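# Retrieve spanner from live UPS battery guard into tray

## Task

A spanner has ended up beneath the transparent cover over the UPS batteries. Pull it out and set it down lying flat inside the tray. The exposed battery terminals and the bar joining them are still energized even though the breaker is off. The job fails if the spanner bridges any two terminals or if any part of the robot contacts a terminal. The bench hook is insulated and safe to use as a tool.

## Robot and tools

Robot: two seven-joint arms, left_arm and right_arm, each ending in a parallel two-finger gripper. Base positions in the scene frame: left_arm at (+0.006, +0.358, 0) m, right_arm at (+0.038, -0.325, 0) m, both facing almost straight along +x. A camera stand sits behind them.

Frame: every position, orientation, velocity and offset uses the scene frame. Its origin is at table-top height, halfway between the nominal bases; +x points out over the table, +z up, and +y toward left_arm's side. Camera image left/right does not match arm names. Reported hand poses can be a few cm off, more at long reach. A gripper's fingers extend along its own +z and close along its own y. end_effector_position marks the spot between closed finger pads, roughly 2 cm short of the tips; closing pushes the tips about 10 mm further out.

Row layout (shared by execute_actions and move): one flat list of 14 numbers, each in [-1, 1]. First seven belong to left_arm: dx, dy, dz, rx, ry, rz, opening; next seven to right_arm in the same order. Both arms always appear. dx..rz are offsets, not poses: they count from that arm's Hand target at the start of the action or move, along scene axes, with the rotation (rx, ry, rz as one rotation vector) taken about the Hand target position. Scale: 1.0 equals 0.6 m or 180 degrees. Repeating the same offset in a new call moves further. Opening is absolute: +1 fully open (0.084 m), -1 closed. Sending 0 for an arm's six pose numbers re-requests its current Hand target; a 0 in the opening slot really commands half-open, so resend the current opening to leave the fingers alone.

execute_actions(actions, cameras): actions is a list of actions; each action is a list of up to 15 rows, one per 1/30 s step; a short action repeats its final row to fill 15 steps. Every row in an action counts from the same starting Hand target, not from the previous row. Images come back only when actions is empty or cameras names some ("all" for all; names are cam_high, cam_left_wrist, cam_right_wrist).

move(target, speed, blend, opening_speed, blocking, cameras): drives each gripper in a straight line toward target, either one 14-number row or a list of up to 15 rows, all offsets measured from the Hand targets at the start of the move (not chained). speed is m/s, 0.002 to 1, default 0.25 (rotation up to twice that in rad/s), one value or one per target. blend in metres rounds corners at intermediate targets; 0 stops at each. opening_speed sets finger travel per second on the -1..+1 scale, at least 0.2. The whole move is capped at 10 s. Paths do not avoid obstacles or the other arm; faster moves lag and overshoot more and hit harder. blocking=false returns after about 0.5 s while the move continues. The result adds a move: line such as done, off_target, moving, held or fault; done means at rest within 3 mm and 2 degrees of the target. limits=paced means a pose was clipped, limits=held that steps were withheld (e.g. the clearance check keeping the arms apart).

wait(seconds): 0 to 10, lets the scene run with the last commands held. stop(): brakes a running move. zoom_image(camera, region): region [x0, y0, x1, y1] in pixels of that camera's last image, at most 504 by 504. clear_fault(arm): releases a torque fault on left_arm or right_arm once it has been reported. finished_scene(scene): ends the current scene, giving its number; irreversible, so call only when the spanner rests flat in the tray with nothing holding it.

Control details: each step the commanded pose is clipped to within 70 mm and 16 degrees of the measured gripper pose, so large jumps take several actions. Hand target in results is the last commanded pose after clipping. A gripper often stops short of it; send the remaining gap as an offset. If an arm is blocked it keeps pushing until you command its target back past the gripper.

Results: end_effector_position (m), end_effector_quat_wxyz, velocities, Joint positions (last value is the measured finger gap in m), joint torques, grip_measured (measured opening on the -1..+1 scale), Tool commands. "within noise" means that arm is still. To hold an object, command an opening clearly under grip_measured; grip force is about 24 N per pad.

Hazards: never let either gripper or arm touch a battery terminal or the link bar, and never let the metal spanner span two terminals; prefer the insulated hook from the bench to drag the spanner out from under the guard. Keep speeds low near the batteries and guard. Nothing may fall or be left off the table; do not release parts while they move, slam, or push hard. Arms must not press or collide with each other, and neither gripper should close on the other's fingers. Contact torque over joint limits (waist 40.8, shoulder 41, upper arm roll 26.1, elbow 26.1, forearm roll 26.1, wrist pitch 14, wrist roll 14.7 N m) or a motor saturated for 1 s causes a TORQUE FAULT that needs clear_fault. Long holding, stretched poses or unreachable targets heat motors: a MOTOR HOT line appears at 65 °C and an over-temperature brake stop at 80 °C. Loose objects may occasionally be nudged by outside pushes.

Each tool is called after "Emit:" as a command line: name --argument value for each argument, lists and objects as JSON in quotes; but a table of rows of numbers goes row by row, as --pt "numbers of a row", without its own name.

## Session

Emit:
execute_actions --actions '[]'

Emit:
zoom_image --camera "cam_high" --region '[150, 180, 450, 430]'

Scene clock: 0.00 s.
left_arm: end_effector_position=(+0.4953, +0.2172, +0.1259) grip_measured=+1.00 end_effector_quat_wxyz=(-0.138, +0.689, +0.698, +0.135) | right_arm: end_effector_position=(+0.1822, -0.5129, +0.2105) grip_measured=+1.00 end_effector_quat_wxyz=(-0.534, +0.177, +0.777, +0.282)
Joint positions: left_arm=[-0.435 0.36 0.005 1.277 0.389 1.121 -2.214 0.084] | right_arm=[-1.182 0.378 0.411 1.187 -0.145 2.142 2.921 0.084]
Joint velocities: within noise
Joint torques (N m): no reading
Hand target: left_arm +0.4953, +0.2172, +0.1259; -0.138, +0.689, +0.698, +0.135 | right_arm +0.1822, -0.5129, +0.2105; -0.534, +0.177, +0.777, +0.282
Tool commands: left_gripper/opening=+1.0 right_gripper/opening=+1.0
camera_calibration:
cam_left_wrist: T_world_to_cam=[[0.999994, -0.00207569, 0.00275075, -0.467032], [-0.00088849, -0.92655, -0.376171, 0.314077], [0.00332952, 0.376166, -0.926546, 0.164446], [0, 0, 0, 1]] pos_world=[0.466761, 0.22818, 0.271798]
cam_right_wrist: T_world_to_cam=[[0.568667, 0.787568, 0.237391, 0.288098], [0.347628, 0.0314579, -0.937105, 0.21949], [-0.745502, 0.615424, -0.255892, 0.633627], [0, 0, 0, 1]] pos_world=[0.232237, -0.623751, 0.299433]

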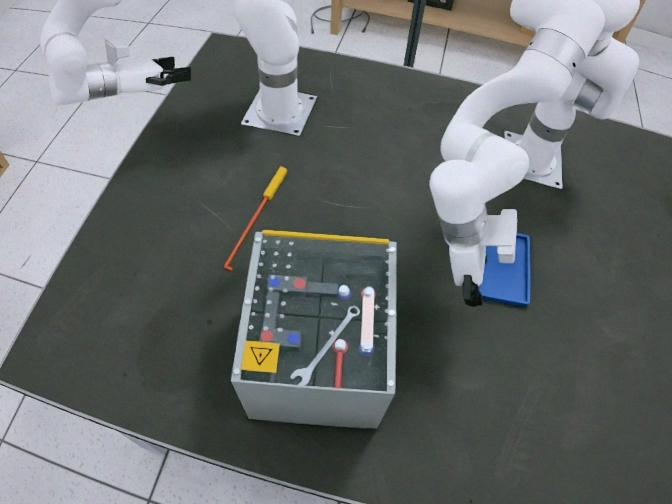

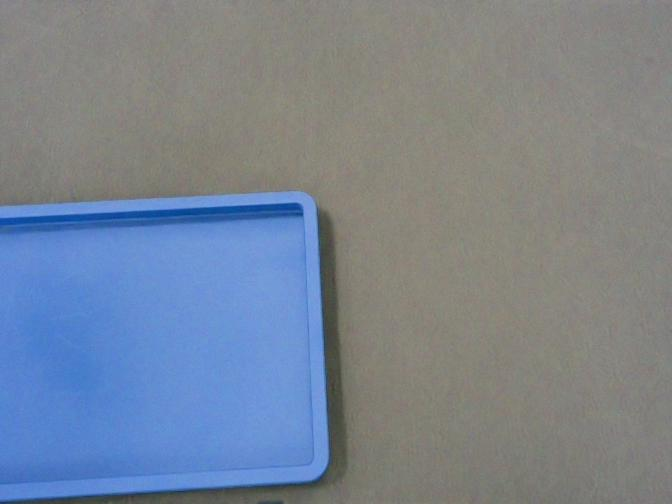

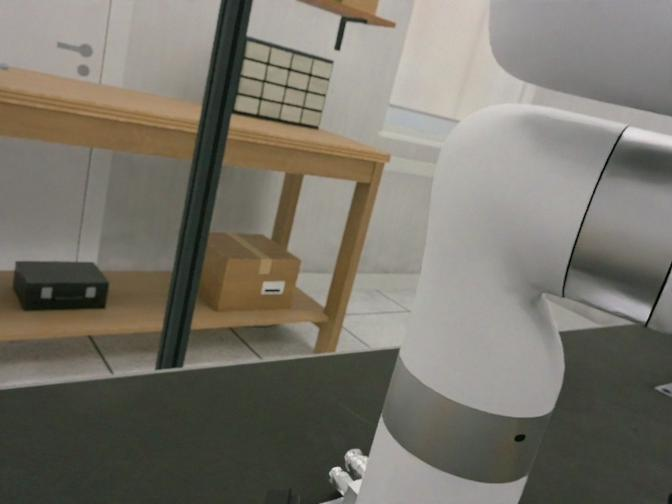

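Scaled by 1.680 from the camera's 672x504 image, which has a finer 960x720 frame.

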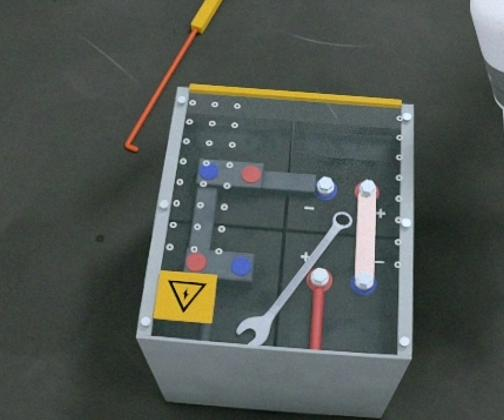

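Emit:
move --pt "-0.275 -0.112 0.2 -0.0952 0.1016 -0.5248 0.2 0 0 0 0 0 0 -1" --pt "-0.3505 -0.7837 -0.01 -0.0952 0.1016 -0.5248 0.2 0 0 0 0 0 0 -1" --speed 0.4 --blend 0.05 --cameras '["cam_high","cam_left_wrist"]'

Scene clock: 56.90 s.
left_arm: end_effector_position=(+0.2850, -0.2530, +0.1199) grip_measured=+0.19 end_effector_quat_wxyz=(+0.000, +0.999, -0.044, +0.000) | right_arm: end_effector_position=(+0.1822, -0.5129, +0.2105) grip_measured=-1.00 end_effector_quat_wxyz=(-0.534, +0.177, +0.777, +0.282)
Joint positions: left_arm=[-0.969 0.833 -0.299 1.996 0.236 1.194 -1.166 0.052] | right_arm=[-1.182 0.378 0.411 1.187 -0.145 2.142 2.921 0]
Joint torques (N m): left_arm=[-3.19 -33.48 -1.19 21.28 2.62 0.39 1.69] | right_arm=[-0.23 -24.1 1.9 11.8 -0.04 1.41 -0.14]
Hand target: left_arm +0.2850, -0.2530, +0.1199; +0.000, +0.999, -0.044, +0.000 | right_arm +0.1822, -0.5129, +0.2105; -0.534, +0.177, +0.777, +0.282
Off the commanded pose: left_arm 0.000 m, 0 deg | right_arm 0.000 m, 0 deg.
move: done; blend cut to 0 m at target 1; limits=paced
camera_calibration:
cam_left_wrist: T_world_to_cam=[[-0.100456, -0.994888, 0.0103468, -0.196108], [-0.994934, 0.100491, 0.00290066, 0.373616], [-0.00392559, -0.010003, -0.999942, 0.249651], [0, 0, 0, 1]] pos_world=[0.353003, -0.230153, 0.250582]
Images, in order (width x height): cam_high 672x504, cam_left_wrist 672x504.

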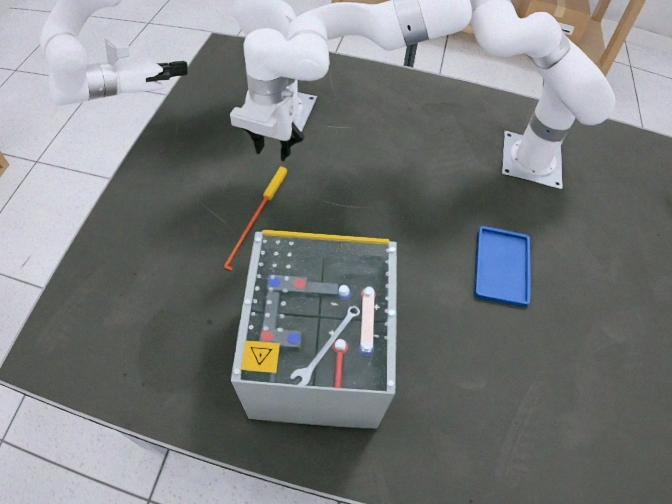

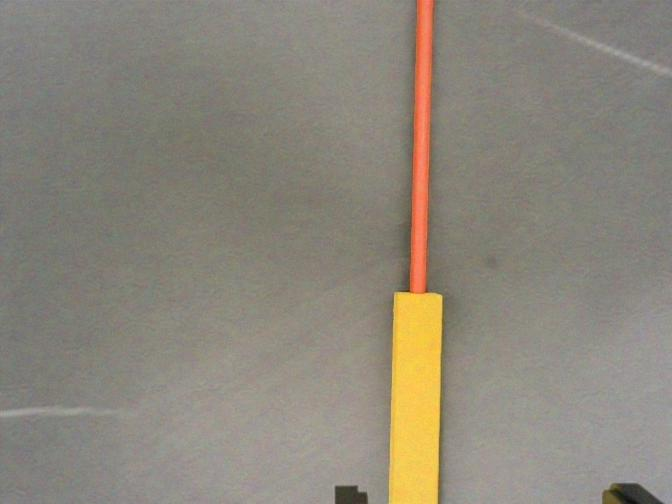

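Emit:
move --target '[0,0.013,0,0,0,0,0.2,0,0,0,0,0,0,-1]' --cameras '["all"]'

Scene clock: 74.47 s.
left_arm: end_effector_position=(+0.2850, -0.2452, +0.1199) grip_measured=+0.19 end_effector_quat_wxyz=(+0.000, +0.999, -0.044, +0.000) | right_arm: end_effector_position=(+0.1822, -0.5129, +0.2105) grip_measured=-1.00 end_effector_quat_wxyz=(-0.534, +0.177, +0.777, +0.282)
Joint positions: left_arm=[-0.955 0.801 -0.301 1.94 0.234 1.171 -1.165 0.052] | right_arm=[-1.182 0.378 0.411 1.187 -0.145 2.142 2.921 0]
Joint torques (N m): left_arm=[3.79 -43.01 -6.51 16.33 -2.36 -2.4 1.57] | right_arm=[-0.1 -24.15 1.78 11.72 0.15 1.45 -0.12]
Hand target: left_arm +0.2850, -0.2452, +0.1199; +0.000, +0.999, -0.044, +0.000 | right_arm +0.1822, -0.5129, +0.2105; -0.534, +0.177, +0.777, +0.282
Off the commanded pose: left_arm 0.000 m, 0 deg | right_arm 0.000 m, 0 deg.
move: done
camera_calibration:
cam_left_wrist: T_world_to_cam=[[-0.100555, -0.99488, 0.0101581, -0.188364], [-0.994923, 0.10059, 0.00302016, 0.37283], [-0.00402649, -0.00980279, -0.999944, 0.249808], [0, 0, 0, 1]] pos_world=[0.353003, -0.222453, 0.250582]
cam_right_wrist: T_world_to_cam=[[0.568667, 0.787568, 0.237391, 0.288098], [0.347628, 0.0314579, -0.937105, 0.21949], [-0.745502, 0.615424, -0.255892, 0.633627], [0, 0, 0, 1]] pos_world=[0.232237, -0.623751, 0.299433]

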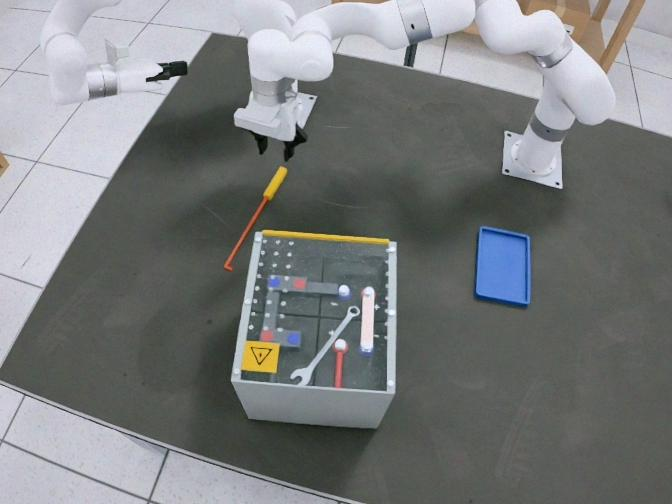

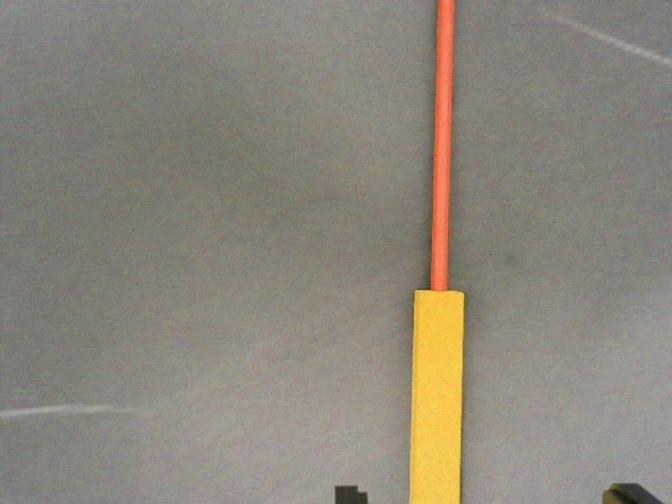

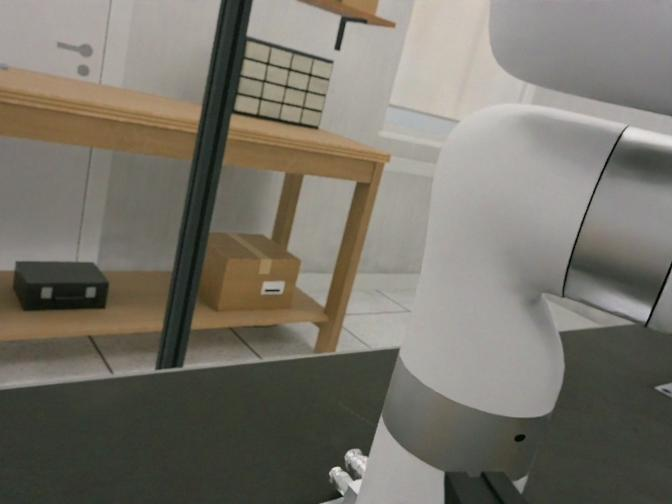

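Emit:
move --target '[0,-0.005,-0.1563,0,0,0,0.2,0,0,0,0,0,0,-1]' --cameras '["cam_left_wrist"]'

Emit:
execute_actions --actions '[[[0,0,0,0,0,0,-1,0,0,0,0,0,0,-1]],[[0,0,0,0,0,0,-1,0,0,0,0,0,0,-1]]]'

Emit:
move --target '[-0.05,0.15,0.3,0,0,0,-1,0,0,0,0,0,0,-1]' --cameras '["cam_left_wrist","cam_high"]'

Scene clock: 81.97 s.
left_arm: end_effector_position=(+0.2850, -0.2482, +0.0262) grip_measured=+0.19 end_effector_quat_wxyz=(+0.000, +0.999, -0.044, +0.000) | right_arm: end_effector_position=(+0.1822, -0.5129, +0.2105) grip_measured=-1.00 end_effector_quat_wxyz=(-0.534, +0.177, +0.777, +0.282)
Joint positions: left_arm=[-0.964 0.932 -0.278 1.891 0.266 0.994 -1.185 0.052] | right_arm=[-1.182 0.378 0.411 1.187 -0.145 2.142 2.921 0]
Joint torques (N m): left_arm=[-3.03 -34.31 -1.61 20.41 2.67 -2.06 -1.16] | right_arm=[-0.07 -23.91 1.87 11.85 -0.09 1.41 -0.05]
Hand target: left_arm +0.2850, -0.2482, +0.0261; +0.000, +0.999, -0.044, +0.000 | right_arm +0.1822, -0.5129, +0.2105; -0.534, +0.177, +0.777, +0.282
Off the commanded pose: left_arm 0.000 m, 0 deg | right_arm 0.000 m, 0 deg.
move: done
camera_calibration:
cam_left_wrist: T_world_to_cam=[[-0.100456, -0.994888, 0.0103468, -0.190463], [-0.994934, 0.100491, 0.00290066, 0.373415], [-0.00392559, -0.010003, -0.999942, 0.156004], [0, 0, 0, 1]] pos_world=[0.353003, -0.225453, 0.156882]
Images, in order (width x height): cam_left_wrist 672x504.

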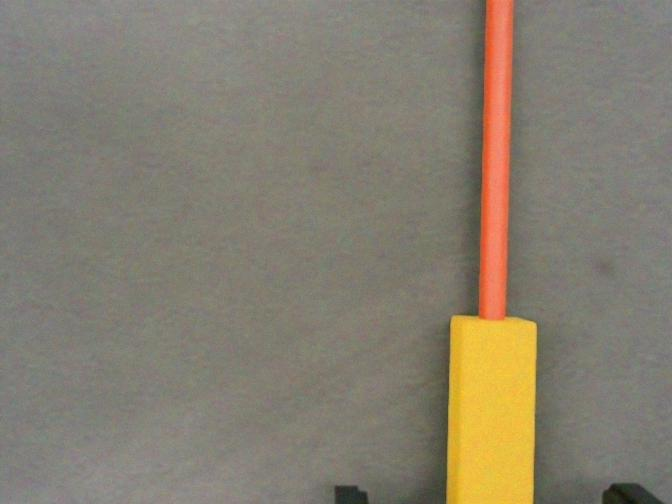

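Scene clock: 83.17 s.
left_arm: end_effector_position=(+0.2850, -0.2482, +0.0261) grip_measured=-0.64 end_effector_quat_wxyz=(+0.000, +0.999, -0.044, +0.000) | right_arm: end_effector_position=(+0.1822, -0.5129, +0.2105) grip_measured=-1.00 end_effector_quat_wxyz=(-0.534, +0.177, +0.777, +0.282)
Joint positions: left_arm=[-0.964 0.932 -0.278 1.892 0.266 0.994 -1.185 0.016] | right_arm=[-1.182 0.378 0.411 1.187 -0.145 2.142 2.921 0]
Joint torques (N m): left_arm=[-1.29 -38.39 -4.53 16.78 1.28 0.08 0.77] | right_arm=[-0.07 -23.9 1.82 11.98 -0.1 1.43 -0.12]
Hand target: left_arm +0.2850, -0.2482, +0.0261; +0.000, +0.999, -0.044, +0.000 | right_arm +0.1822, -0.5129, +0.2105; -0.534, +0.177, +0.777, +0.282
Off the commanded pose: left_arm 0.000 m, 0 deg | right_arm 0.000 m, 0 deg.

Scene clock: 84.67 s.
left_arm: end_effector_position=(+0.2550, -0.1582, +0.2061) grip_measured=-0.64 end_effector_quat_wxyz=(+0.000, +0.999, -0.044, +0.000) | right_arm: end_effector_position=(+0.1822, -0.5129, +0.2105) grip_measured=-1.00 end_effector_quat_wxyz=(-0.534, +0.177, +0.777, +0.282)
Joint positions: left_arm=[-0.84 0.375 -0.344 1.518 0.135 1.166 -1.12 0.016] | right_arm=[-1.182 0.378 0.411 1.187 -0.145 2.142 2.921 0]
Joint torques (N m): left_arm=[3.65 -34.82 -5.16 16.71 -2.47 0.14 1.64] | right_arm=[0.04 -23.75 1.83 11.93 -0.13 1.39 -0.07]
Hand target: left_arm +0.2550, -0.1582, +0.2061; +0.000, +0.999, -0.044, +0.000 | right_arm +0.1822, -0.5129, +0.2105; -0.534, +0.177, +0.777, +0.282
Off the commanded pose: left_arm 0.000 m, 0 deg | right_arm 0.000 m, 0 deg.
move: done
camera_calibration:
cam_left_wrist: T_world_to_cam=[[-0.100555, -0.99488, 0.0101581, -0.105702], [-0.994923, 0.10059, 0.00302016, 0.333971], [-0.00402649, -0.00980279, -0.999944, 0.336735], [0, 0, 0, 1]] pos_world=[0.323003, -0.135453, 0.336782]
Images, in order (width x height): cam_high 672x504, cam_left_wrist 672x504.

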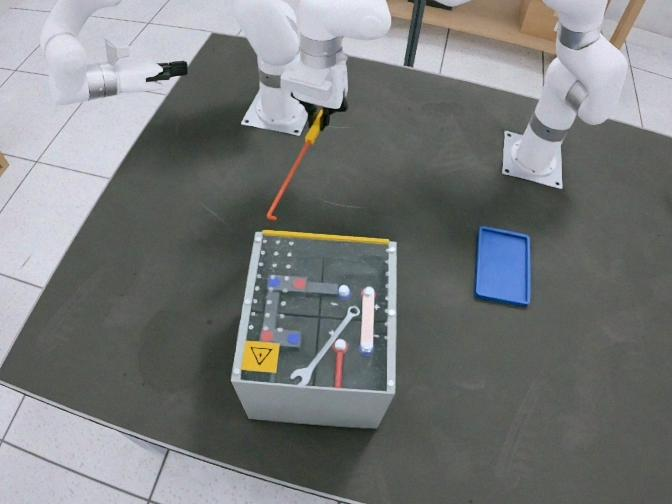

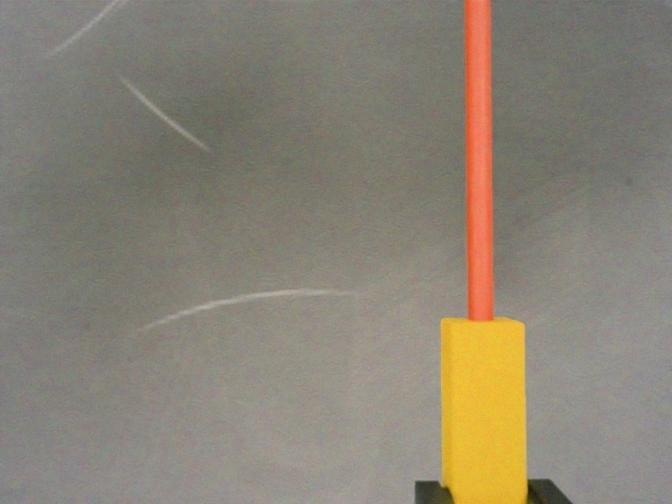

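Emit:
move --target '[0.125,0.263,0.207,-0.4997,0.0219,0.0219,-1,0,0,0,0,0,0,-1]' --speed 0.35 --cameras '["cam_high"]'

Scene clock: 96.97 s.
left_arm: end_effector_position=(+0.3300, -0.0004, +0.3303) grip_measured=-0.64 end_effector_quat_wxyz=(+0.707, +0.707, +0.000, +0.001) | right_arm: end_effector_position=(+0.1822, -0.5129, +0.2105) grip_measured=-1.00 end_effector_quat_wxyz=(-0.534, +0.177, +0.777, +0.282)
Joint positions: left_arm=[-0.545 -0.216 0.154 0.598 -1.823 1.272 0.805 0.016] | right_arm=[-1.182 0.378 0.411 1.187 -0.145 2.142 2.921 0]
Joint torques (N m): left_arm=[3.69 -10.19 2.53 19.71 -3.66 2.28 1.76] | right_arm=[0.06 -23.75 1.83 12.04 -0.35 1.46 -0.07]
Hand target: left_arm +0.3300, -0.0004, +0.3303; +0.707, +0.707, +0.000, +0.001 | right_arm +0.1822, -0.5129, +0.2105; -0.534, +0.177, +0.777, +0.282
Off the commanded pose: left_arm 0.000 m, 0 deg | right_arm 0.000 m, 0 deg.
move: done
Images, in order (width x height): cam_high 672x504.

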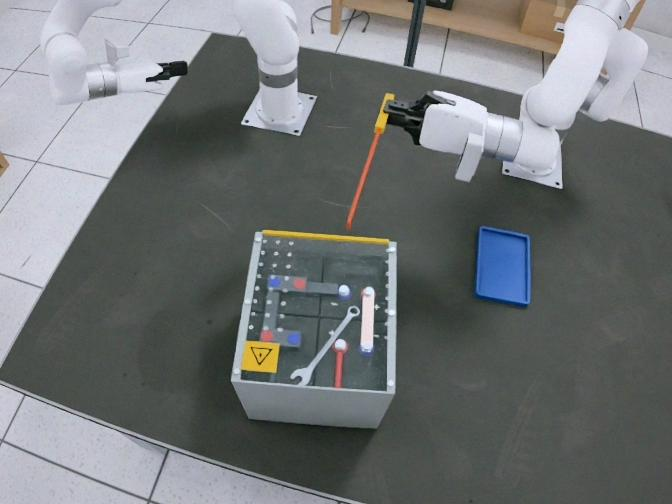

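Emit:
move --pt "0 0 0 0 0 0 -1 0.097 0.585 0.183 -0.210 0.1787 -0.7855 -1" --speed 0.45 --cameras '["cam_high","cam_right_wrist"]'

Scene clock: 106.47 s.
left_arm: end_effector_position=(+0.3300, -0.0004, +0.3303) grip_measured=-0.64 end_effector_quat_wxyz=(+0.707, +0.707, +0.000, +0.001) | right_arm: end_effector_position=(+0.2118, -0.3414, +0.2612) grip_measured=-1.00 end_effector_quat_wxyz=(-0.350, +0.688, +0.499, +0.394)
Joint positions: left_arm=[-0.545 -0.215 0.154 0.599 -1.823 1.272 0.805 0.016] | right_arm=[-1.374 -0.577 0.202 0.467 0.645 2.031 3.738 0]
Joint torques (N m): left_arm=[3.42 -10.34 2.48 20.21 -3.07 2.25 1.68] | right_arm=[4.59 1.94 0.29 16.76 -1.52 0.14 -1.36]
Hand target: left_arm +0.3300, -0.0004, +0.3303; +0.707, +0.707, +0.000, +0.001 | right_arm +0.2118, -0.3414, +0.2612; -0.350, +0.688, +0.499, +0.394 (not the last commanded pose)
Off the commanded pose: left_arm 0.000 m, 0 deg | right_arm 0.191 m, 78 deg.
move: held (right_arm; a check stopped the path); limits=held
pose unreachable (right arm): on one or more control steps of this call, first in action 0 (counted from 0), this arm could not follow its commanded pose, so it was not sent that pose on those steps. It may still have moved: this result reports where it is.
cause: moving toward the commanded pose would bring two parts of the arm too close to each other (its gripper and another part of the arm, with joints 3 (upper arm roll) to 7 (wrist roll) between them, 19 mm apart when it was first held).
camera_calibration:
cam_right_wrist: T_world_to_cam=[[0.963469, -0.247104, -0.103284, -0.22373], [-0.196697, -0.391138, -0.899067, 0.212431], [0.181764, 0.886539, -0.425454, 0.503538], [0, 0, 0, 1]] pos_world=[0.165816, -0.4186, 0.382114]
Images, in order (width x height): cam_high 672x504, cam_right_wrist 672x504.

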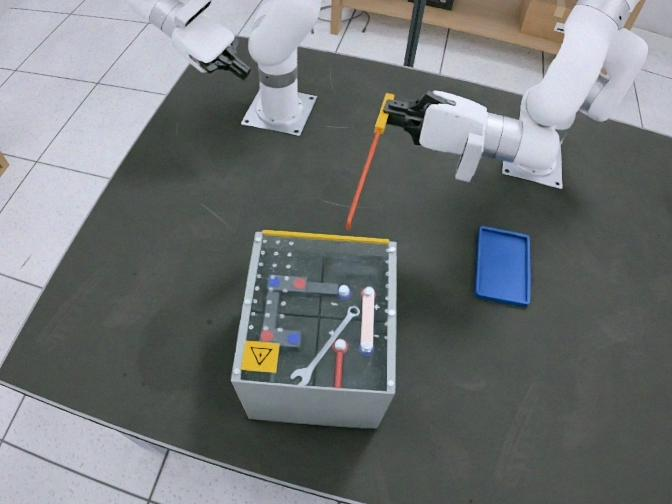

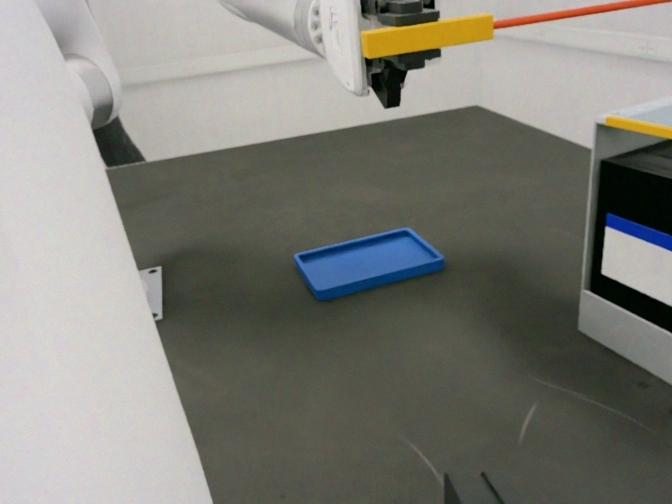

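Emit:
move --pt "0 0 0 0 0 0 -1 0.28 -0.033 0.09 0 0 0 -1" --pt "0 0 0 0 0 0 -1 0.28 0.12 0.09 -0.112 0.0978 -0.404 -1" --pt "0 0 0 0 0 0 -1 0.23 0.302 0.015 -0.112 0.0978 -0.404 -1" --speed 0.4 --blend 0.03 --cameras '["cam_high","cam_right_wrist"]'

Scene clock: 114.73 s.
left_arm: end_effector_position=(+0.3300, -0.0004, +0.3303) grip_measured=-0.64 end_effector_quat_wxyz=(+0.707, +0.707, +0.000, +0.001) | right_arm: end_effector_position=(+0.3498, -0.1602, +0.2702) grip_measured=-1.00 end_effector_quat_wxyz=(-0.001, +0.943, -0.001, +0.333)
Joint positions: left_arm=[-0.545 -0.215 0.154 0.599 -1.823 1.272 0.805 0.016] | right_arm=[-0.882 -2.005 0.843 0.425 1.356 1.629 5.923 0]
Joint torques (N m): left_arm=[3.41 -10.4 2.36 20.24 -2.11 2.18 1.77] | right_arm=[4.75 5.61 -6.03 6.68 3.5 -2.18 0.99]
Hand target: left_arm +0.3300, -0.0004, +0.3303; +0.707, +0.707, +0.000, +0.001 | right_arm +0.3498, -0.1602, +0.2702; -0.001, +0.943, -0.001, +0.333
Off the commanded pose: left_arm 0.000 m, 0 deg | right_arm 0.000 m, 0 deg.
move: done; limits=paced
camera_calibration:
cam_right_wrist: T_world_to_cam=[[0.00239115, -0.999812, -0.0192244, -0.118126], [-0.764698, 0.0105598, -0.644302, 0.512761], [0.644385, 0.0162415, -0.764529, 0.112061], [0, 0, 0, 1]] pos_world=[0.320179, -0.125339, 0.413776]
Images, in order (width x height): cam_high 672x504, cam_right_wrist 672x504.

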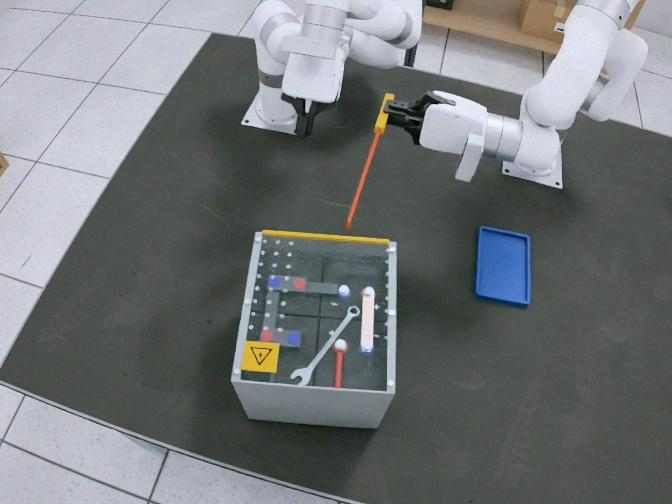

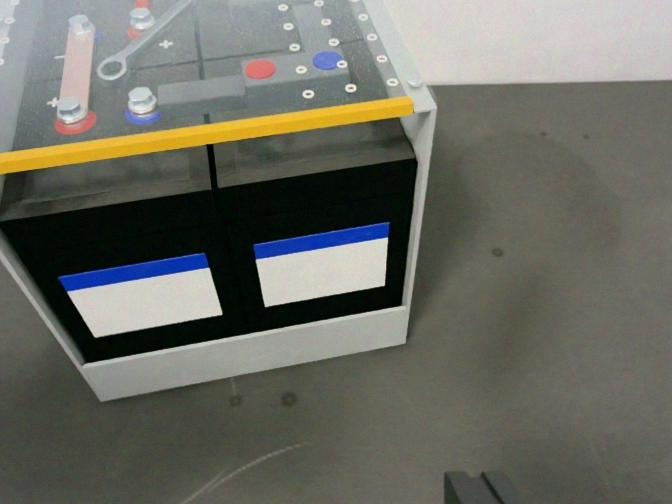

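Emit:
move --pt "-0.113 0.055 0 0 0 0 -1 0 0 0 0 0 0.07 -1" --pt "-0.113 0.055 -0.194 0 0 0 -1 0 0 0 0 0 0.07 -1" --speed 0.2 --blend 0.02 --cameras '["cam_high","cam_right_wrist"]'

Emit:
zoom_image --camera "cam_high" --region '[250, 200, 430, 320]'

Scene clock: 123.70 s.
left_arm: end_effector_position=(+0.2622, +0.0326, +0.2140) grip_measured=-0.64 end_effector_quat_wxyz=(+0.707, +0.707, +0.000, +0.001) | right_arm: end_effector_position=(+0.3498, -0.1602, +0.2702) grip_measured=-1.00 end_effector_quat_wxyz=(-0.037, +0.937, +0.103, +0.331)
Joint positions: left_arm=[-0.528 -0.093 0.208 0.335 -1.853 1.426 1.17 0.016] | right_arm=[-0.876 -1.92 0.815 0.372 1.419 1.627 5.664 0]
Joint torques (N m): left_arm=[-2.67 -8.91 2.62 15.19 -2.53 2.39 1.77] | right_arm=[-4.8 19.19 -9.02 2.85 3.67 -0.89 -1.32]
Hand target: left_arm +0.2622, +0.0326, +0.2139; +0.707, +0.707, +0.000, +0.001 | right_arm +0.3498, -0.1602, +0.2702; -0.037, +0.937, +0.103, +0.331
Off the commanded pose: left_arm 0.000 m, 0 deg | right_arm 0.000 m, 0 deg.
move: done
camera_calibration:
cam_right_wrist: T_world_to_cam=[[0.220409, -0.975221, -0.0190801, -0.190528], [-0.748456, -0.15655, -0.644442, 0.4804], [0.625486, 0.156322, -0.764415, 0.141051], [0, 0, 0, 1]] pos_world=[0.313327, -0.13265, 0.413776]
Images, in order (width x height): cam_high 672x504, cam_right_wrist 672x504.

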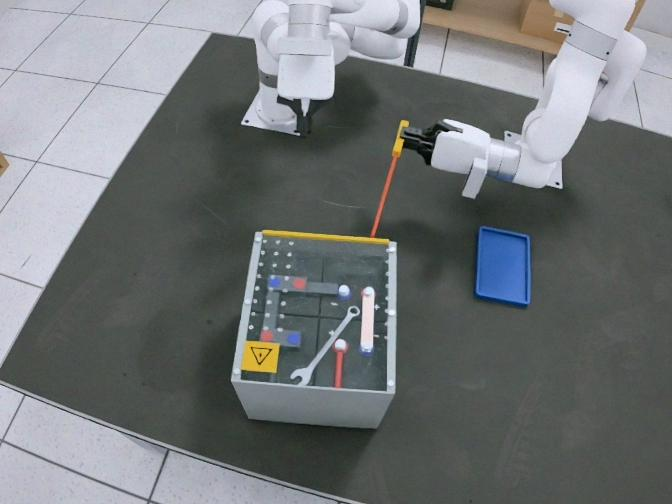

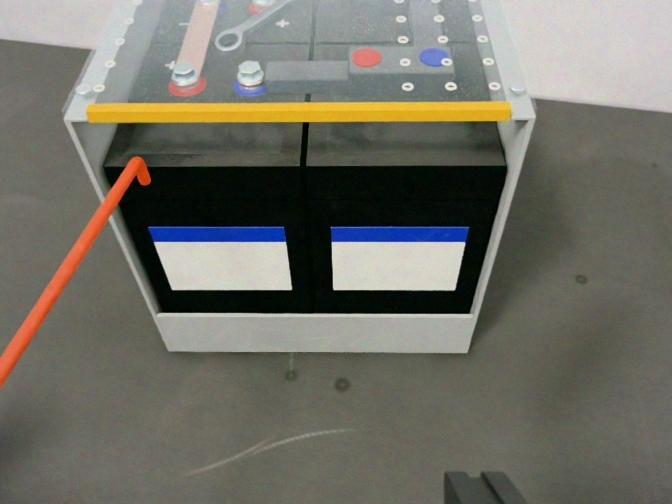

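Scaled by 2.800 from the camera's 672x504 image, which has a finer 960x720 frame.

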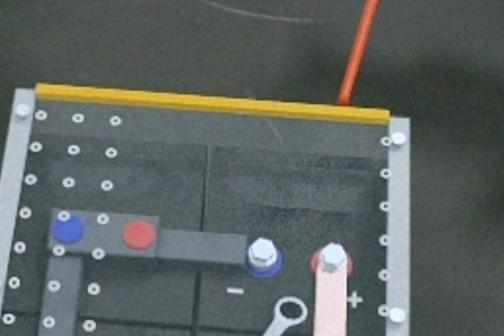

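Emit:
move --target '[0.167,0,0.0035,0,0,0,-1,0,0,0,0,0,0,-1]' --speed 0.1 --cameras '["cam_high","cam_right_wrist"]'

Emit:
zoom_image --camera "cam_high" --region '[310, 225, 410, 325]'

Emit:
zoom_image --camera "cam_right_wrist" --region '[100, 0, 300, 150]'

Scene clock: 137.13 s.
left_arm: end_effector_position=(+0.3624, +0.0326, +0.2160) grip_measured=-0.64 end_effector_quat_wxyz=(+0.707, +0.707, +0.000, +0.001) | right_arm: end_effector_position=(+0.3498, -0.1602, +0.2702) grip_measured=-1.00 end_effector_quat_wxyz=(-0.037, +0.937, +0.103, +0.331)
Joint positions: left_arm=[-0.48 0.164 0.254 0.652 -1.788 1.502 1.082 0.016] | right_arm=[-0.876 -1.92 0.815 0.372 1.419 1.627 5.664 0]
Joint torques (N m): left_arm=[3.66 -15.92 3.01 16.2 1.71 2.5 -1.44] | right_arm=[-4.91 19.13 -9.03 4.69 3.5 -0.75 -1.49]
Hand target: left_arm +0.3624, +0.0326, +0.2160; +0.707, +0.707, +0.000, +0.001 | right_arm +0.3498, -0.1602, +0.2702; -0.037, +0.937, +0.103, +0.331
Off the commanded pose: left_arm 0.000 m, 0 deg | right_arm 0.000 m, 0 deg.
move: done
camera_calibration:
cam_right_wrist: T_world_to_cam=[[0.220409, -0.975221, -0.0190801, -0.190528], [-0.748456, -0.15655, -0.644442, 0.4804], [0.625486, 0.156322, -0.764415, 0.141051], [0, 0, 0, 1]] pos_world=[0.313327, -0.13265, 0.413776]
Images, in order (width x height): cam_high 672x504, cam_right_wrist 672x504.

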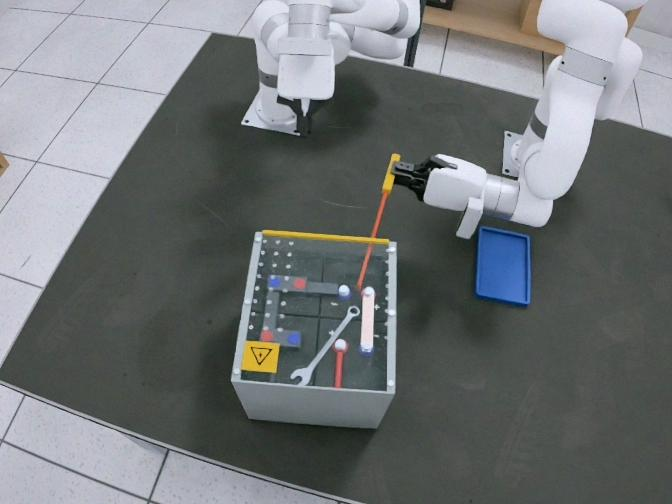

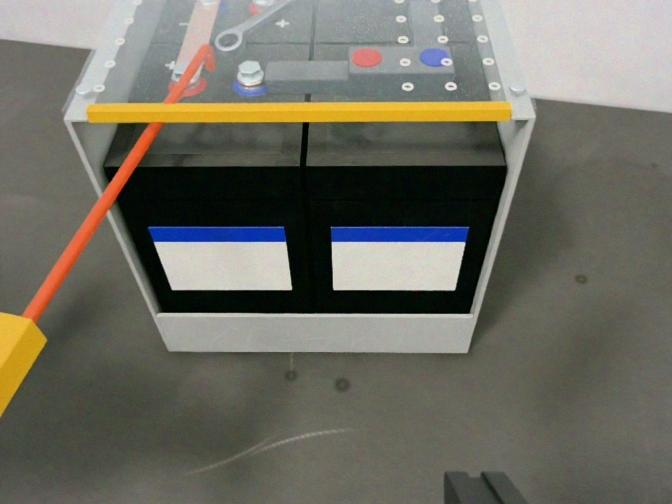

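Scaled by 5.040 from the camera's 672x504 image, which has a finer 960x720 frame.

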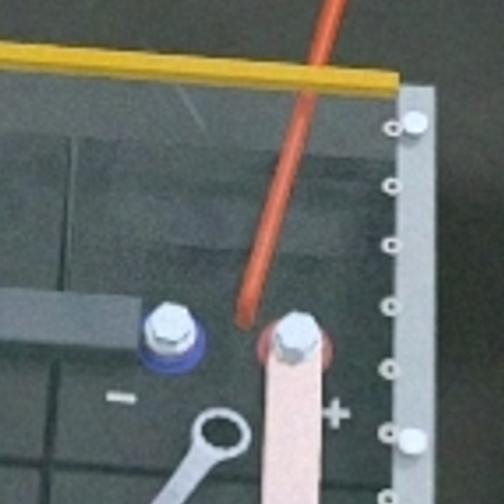

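Scaled by 2.520 from the camera's 672x504 image, which has a finer 960x720 frame.

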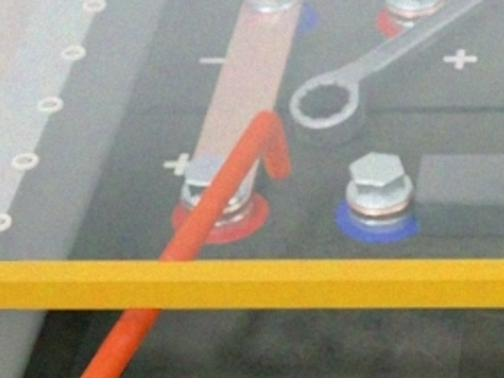

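Emit:
move --target '[0.0617,0.006,0.0045,0,0,0,-1,0,0,0,0,0,0,-1]' --speed 0.06 --cameras '["cam_high","cam_right_wrist"]'

Emit:
zoom_image --camera "cam_high" --region '[325, 270, 385, 330]'

Emit:
zoom_image --camera "cam_right_wrist" --region '[180, 0, 280, 100]'

Scene clock: 145.77 s.
left_arm: end_effector_position=(+0.3994, +0.0362, +0.2187) grip_measured=-0.64 end_effector_quat_wxyz=(+0.707, +0.707, +0.000, +0.001) | right_arm: end_effector_position=(+0.3498, -0.1602, +0.2702) grip_measured=-1.00 end_effector_quat_wxyz=(-0.037, +0.937, +0.103, +0.331)
Joint positions: left_arm=[-0.458 0.247 0.268 0.772 -1.769 1.529 1.036 0.016] | right_arm=[-0.876 -1.92 0.815 0.372 1.419 1.627 5.664 0]
Joint torques (N m): left_arm=[3.85 -18.45 3.29 16.65 1.58 2.41 -1.44] | right_arm=[-4.86 18.86 -8.99 6.31 2.96 -0.81 -1.42]
Hand target: left_arm +0.3994, +0.0362, +0.2187; +0.707, +0.707, +0.000, +0.001 | right_arm +0.3498, -0.1602, +0.2702; -0.037, +0.937, +0.103, +0.331
Off the commanded pose: left_arm 0.000 m, 0 deg | right_arm 0.000 m, 0 deg.
move: done
camera_calibration:
cam_right_wrist: T_world_to_cam=[[0.220409, -0.975221, -0.0190801, -0.190528], [-0.748456, -0.15655, -0.644442, 0.4804], [0.625486, 0.156322, -0.764415, 0.141051], [0, 0, 0, 1]] pos_world=[0.313327, -0.13265, 0.413776]
Images, in order (width x height): cam_high 672x504, cam_right_wrist 672x504.

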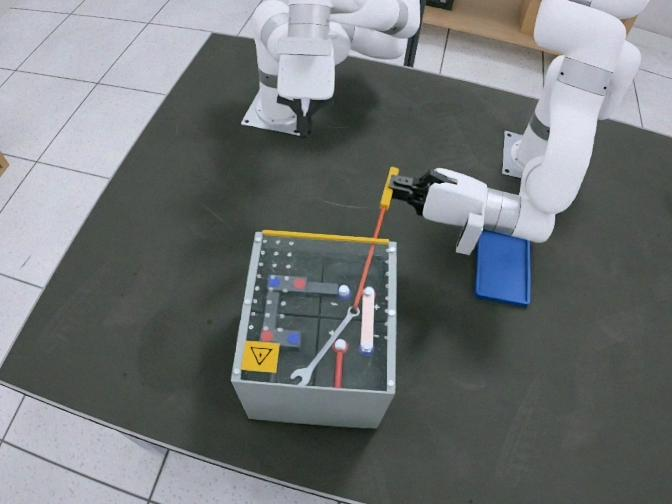

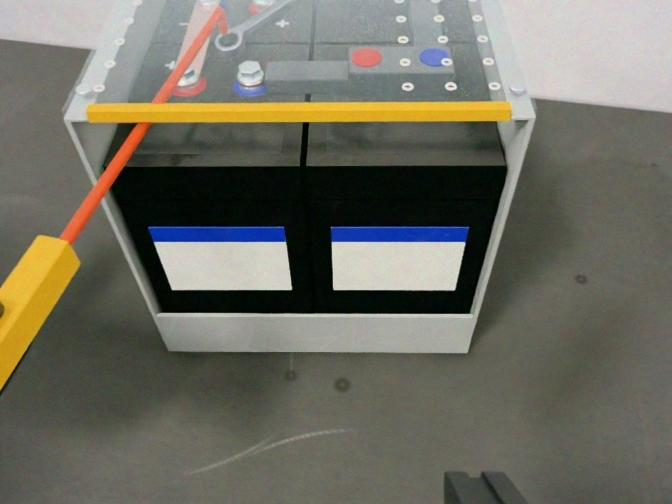

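Scaled by 8.400 from the camera's 672x504 image, which has a finer 960x720 frame.

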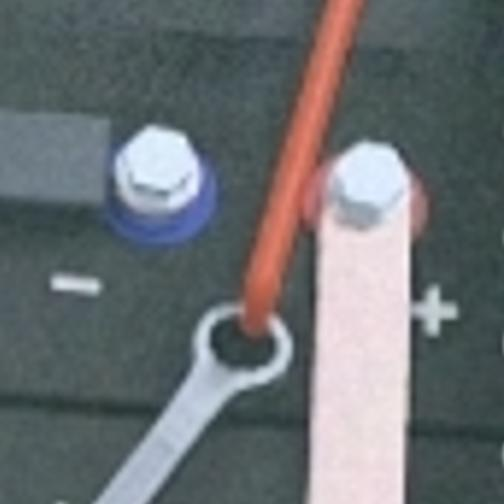

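Scaled by 5.040 from the camera's 672x504 image, which has a finer 960x720 frame.

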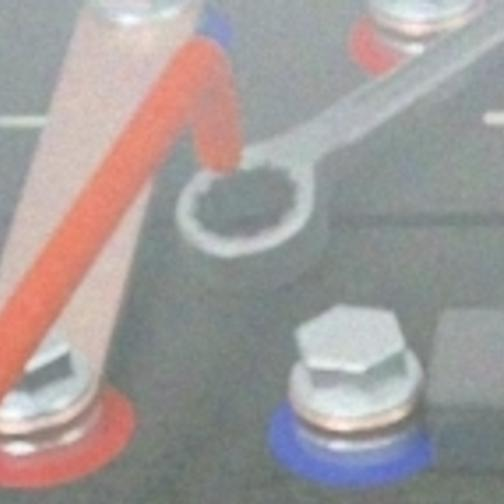

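Emit:
move --target '[0.0018,-0.0025,-0.0205,0,0,0,-1,0,0,0,0,0,0,-1]' --speed 0.03 --cameras '["cam_high","cam_right_wrist"]'

Emit:
zoom_image --camera "cam_high" --region '[325, 270, 385, 330]'

Emit:
zoom_image --camera "cam_right_wrist" --region '[180, 0, 280, 100]'

Scene clock: 152.77 s.
left_arm: end_effector_position=(+0.4005, +0.0347, +0.2065) grip_measured=-0.64 end_effector_quat_wxyz=(+0.707, +0.707, +0.000, +0.001) | right_arm: end_effector_position=(+0.3498, -0.1602, +0.2702) grip_measured=-1.00 end_effector_quat_wxyz=(-0.037, +0.937, +0.103, +0.331)
Joint positions: left_arm=[-0.456 0.285 0.264 0.782 -1.778 1.54 1.062 0.016] | right_arm=[-0.876 -1.92 0.815 0.372 1.419 1.627 5.664 0]
Joint torques (N m): left_arm=[3.67 -18.89 -1.86 16.33 -3.68 2.5 1.61] | right_arm=[-4.66 18.93 -8.92 6.66 2.66 -0.83 -1.38]
Hand target: left_arm +0.4005, +0.0347, +0.2064; +0.707, +0.707, +0.000, +0.001 | right_arm +0.3498, -0.1602, +0.2702; -0.037, +0.937, +0.103, +0.331
Off the commanded pose: left_arm 0.000 m, 0 deg | right_arm 0.000 m, 0 deg.
move: done
camera_calibration:
cam_right_wrist: T_world_to_cam=[[0.220409, -0.975221, -0.0190801, -0.190528], [-0.748456, -0.15655, -0.644442, 0.4804], [0.625486, 0.156322, -0.764415, 0.141051], [0, 0, 0, 1]] pos_world=[0.313327, -0.13265, 0.413776]
Images, in order (width x height): cam_high 672x504, cam_right_wrist 672x504.

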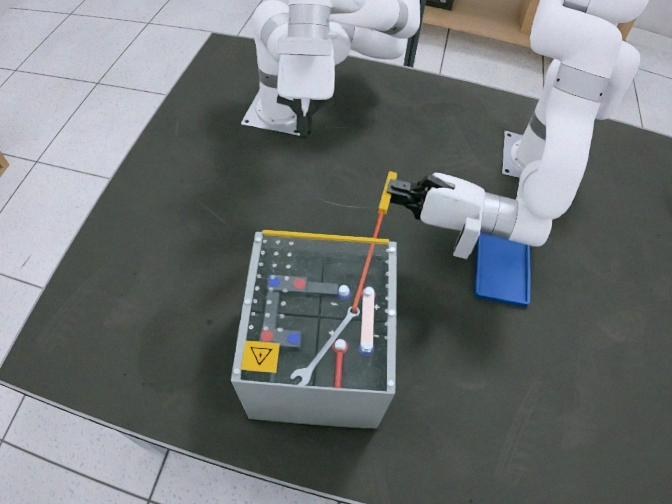

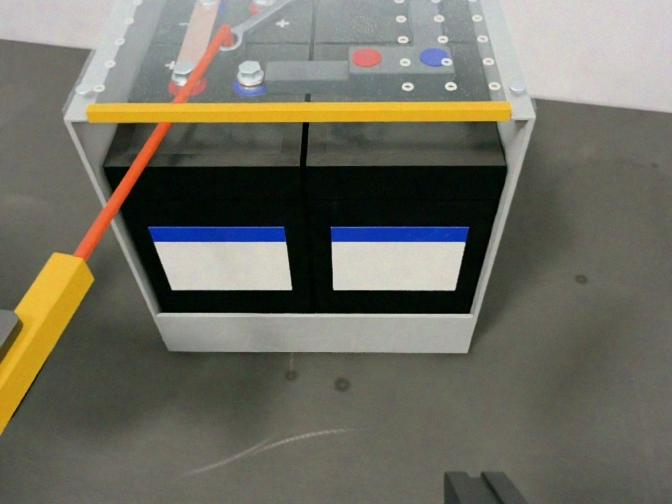

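Scaled by 8.400 from the camera's 672x504 image, which has a finer 960x720 frame.

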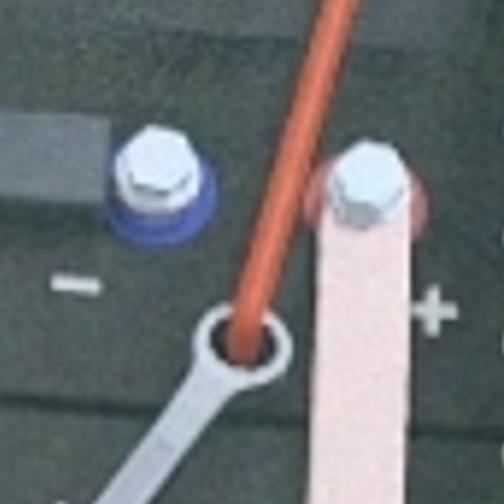

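Scaled by 5.040 from the camera's 672x504 image, which has a finer 960x720 frame.

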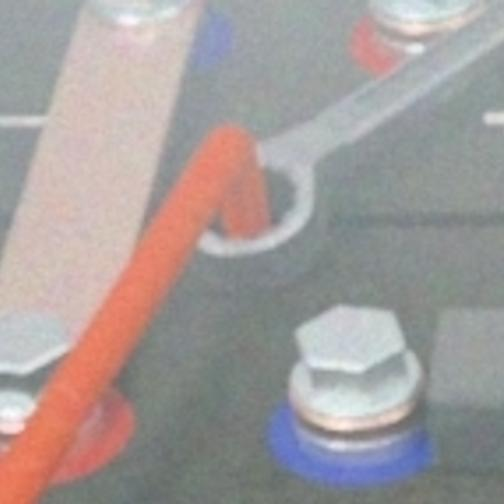

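Emit:
move --target '[-0.0261,-0.0045,0,0,0,0,-1,0,0,0,0,0,0,-1]' --speed 0.03 --cameras '["cam_high","cam_right_wrist"]'

Emit:
zoom_image --camera "cam_high" --region '[325, 260, 385, 320]'

Emit:
zoom_image --camera "cam_right_wrist" --region '[160, 0, 280, 120]'

Scene clock: 159.47 s.
left_arm: end_effector_position=(+0.3849, +0.0320, +0.2064) grip_measured=-0.64 end_effector_quat_wxyz=(+0.707, +0.707, +0.000, +0.001) | right_arm: end_effector_position=(+0.3498, -0.1602, +0.2702) grip_measured=-1.00 end_effector_quat_wxyz=(-0.037, +0.937, +0.103, +0.331)
Joint positions: left_arm=[-0.468 0.249 0.258 0.732 -1.788 1.527 1.08 0.016] | right_arm=[-0.876 -1.92 0.815 0.372 1.419 1.627 5.664 0]
Joint torques (N m): left_arm=[-3.03 -27.62 -2.13 11.23 -3.48 0.01 1.81] | right_arm=[-4.61 18.71 -8.94 6.61 2.41 -0.78 -1.46]
Hand target: left_arm +0.3849, +0.0320, +0.2064; +0.707, +0.707, +0.000, +0.001 | right_arm +0.3498, -0.1602, +0.2702; -0.037, +0.937, +0.103, +0.331
Off the commanded pose: left_arm 0.000 m, 0 deg | right_arm 0.000 m, 0 deg.
move: done
camera_calibration:
cam_right_wrist: T_world_to_cam=[[0.220409, -0.975221, -0.0190801, -0.190528], [-0.748456, -0.15655, -0.644442, 0.4804], [0.625486, 0.156322, -0.764415, 0.141051], [0, 0, 0, 1]] pos_world=[0.313327, -0.13265, 0.413776]
Images, in order (width x height): cam_high 672x504, cam_right_wrist 672x504.

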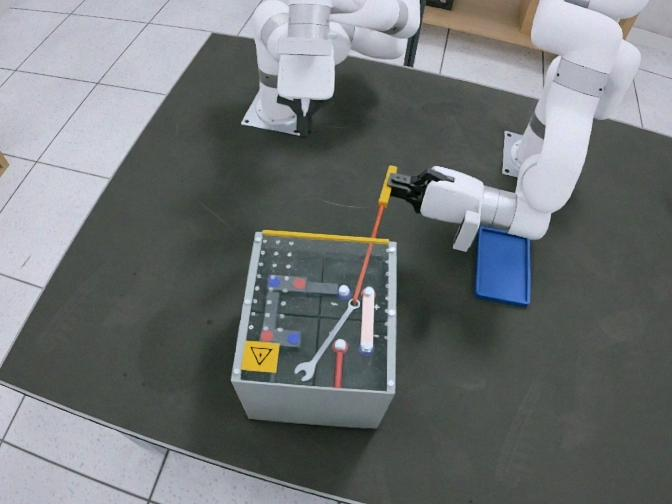

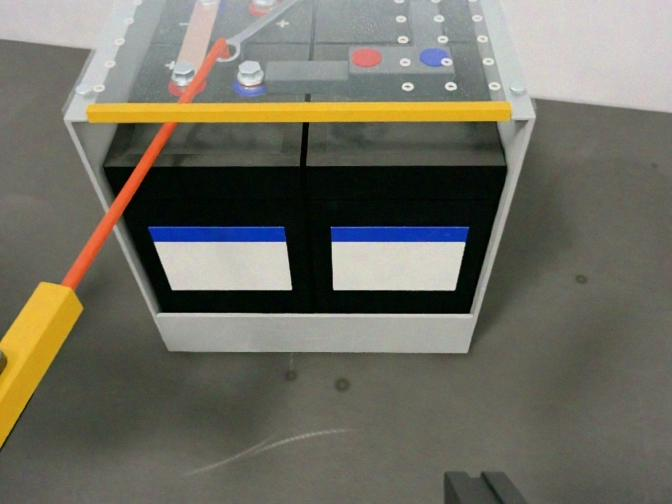

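Scaled by 8.400 from the camera's 672x504 image, which has a finer 960x720 frame.

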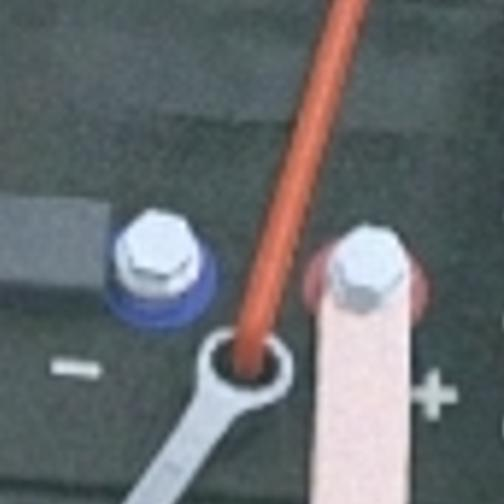

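Scaled by 4.200 from the camera's 672x504 image, which has a finer 960x720 frame.

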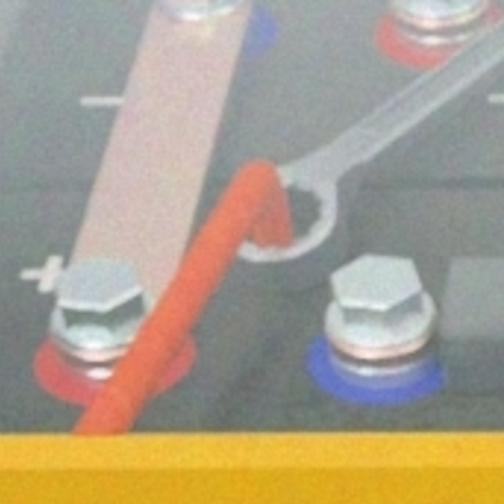

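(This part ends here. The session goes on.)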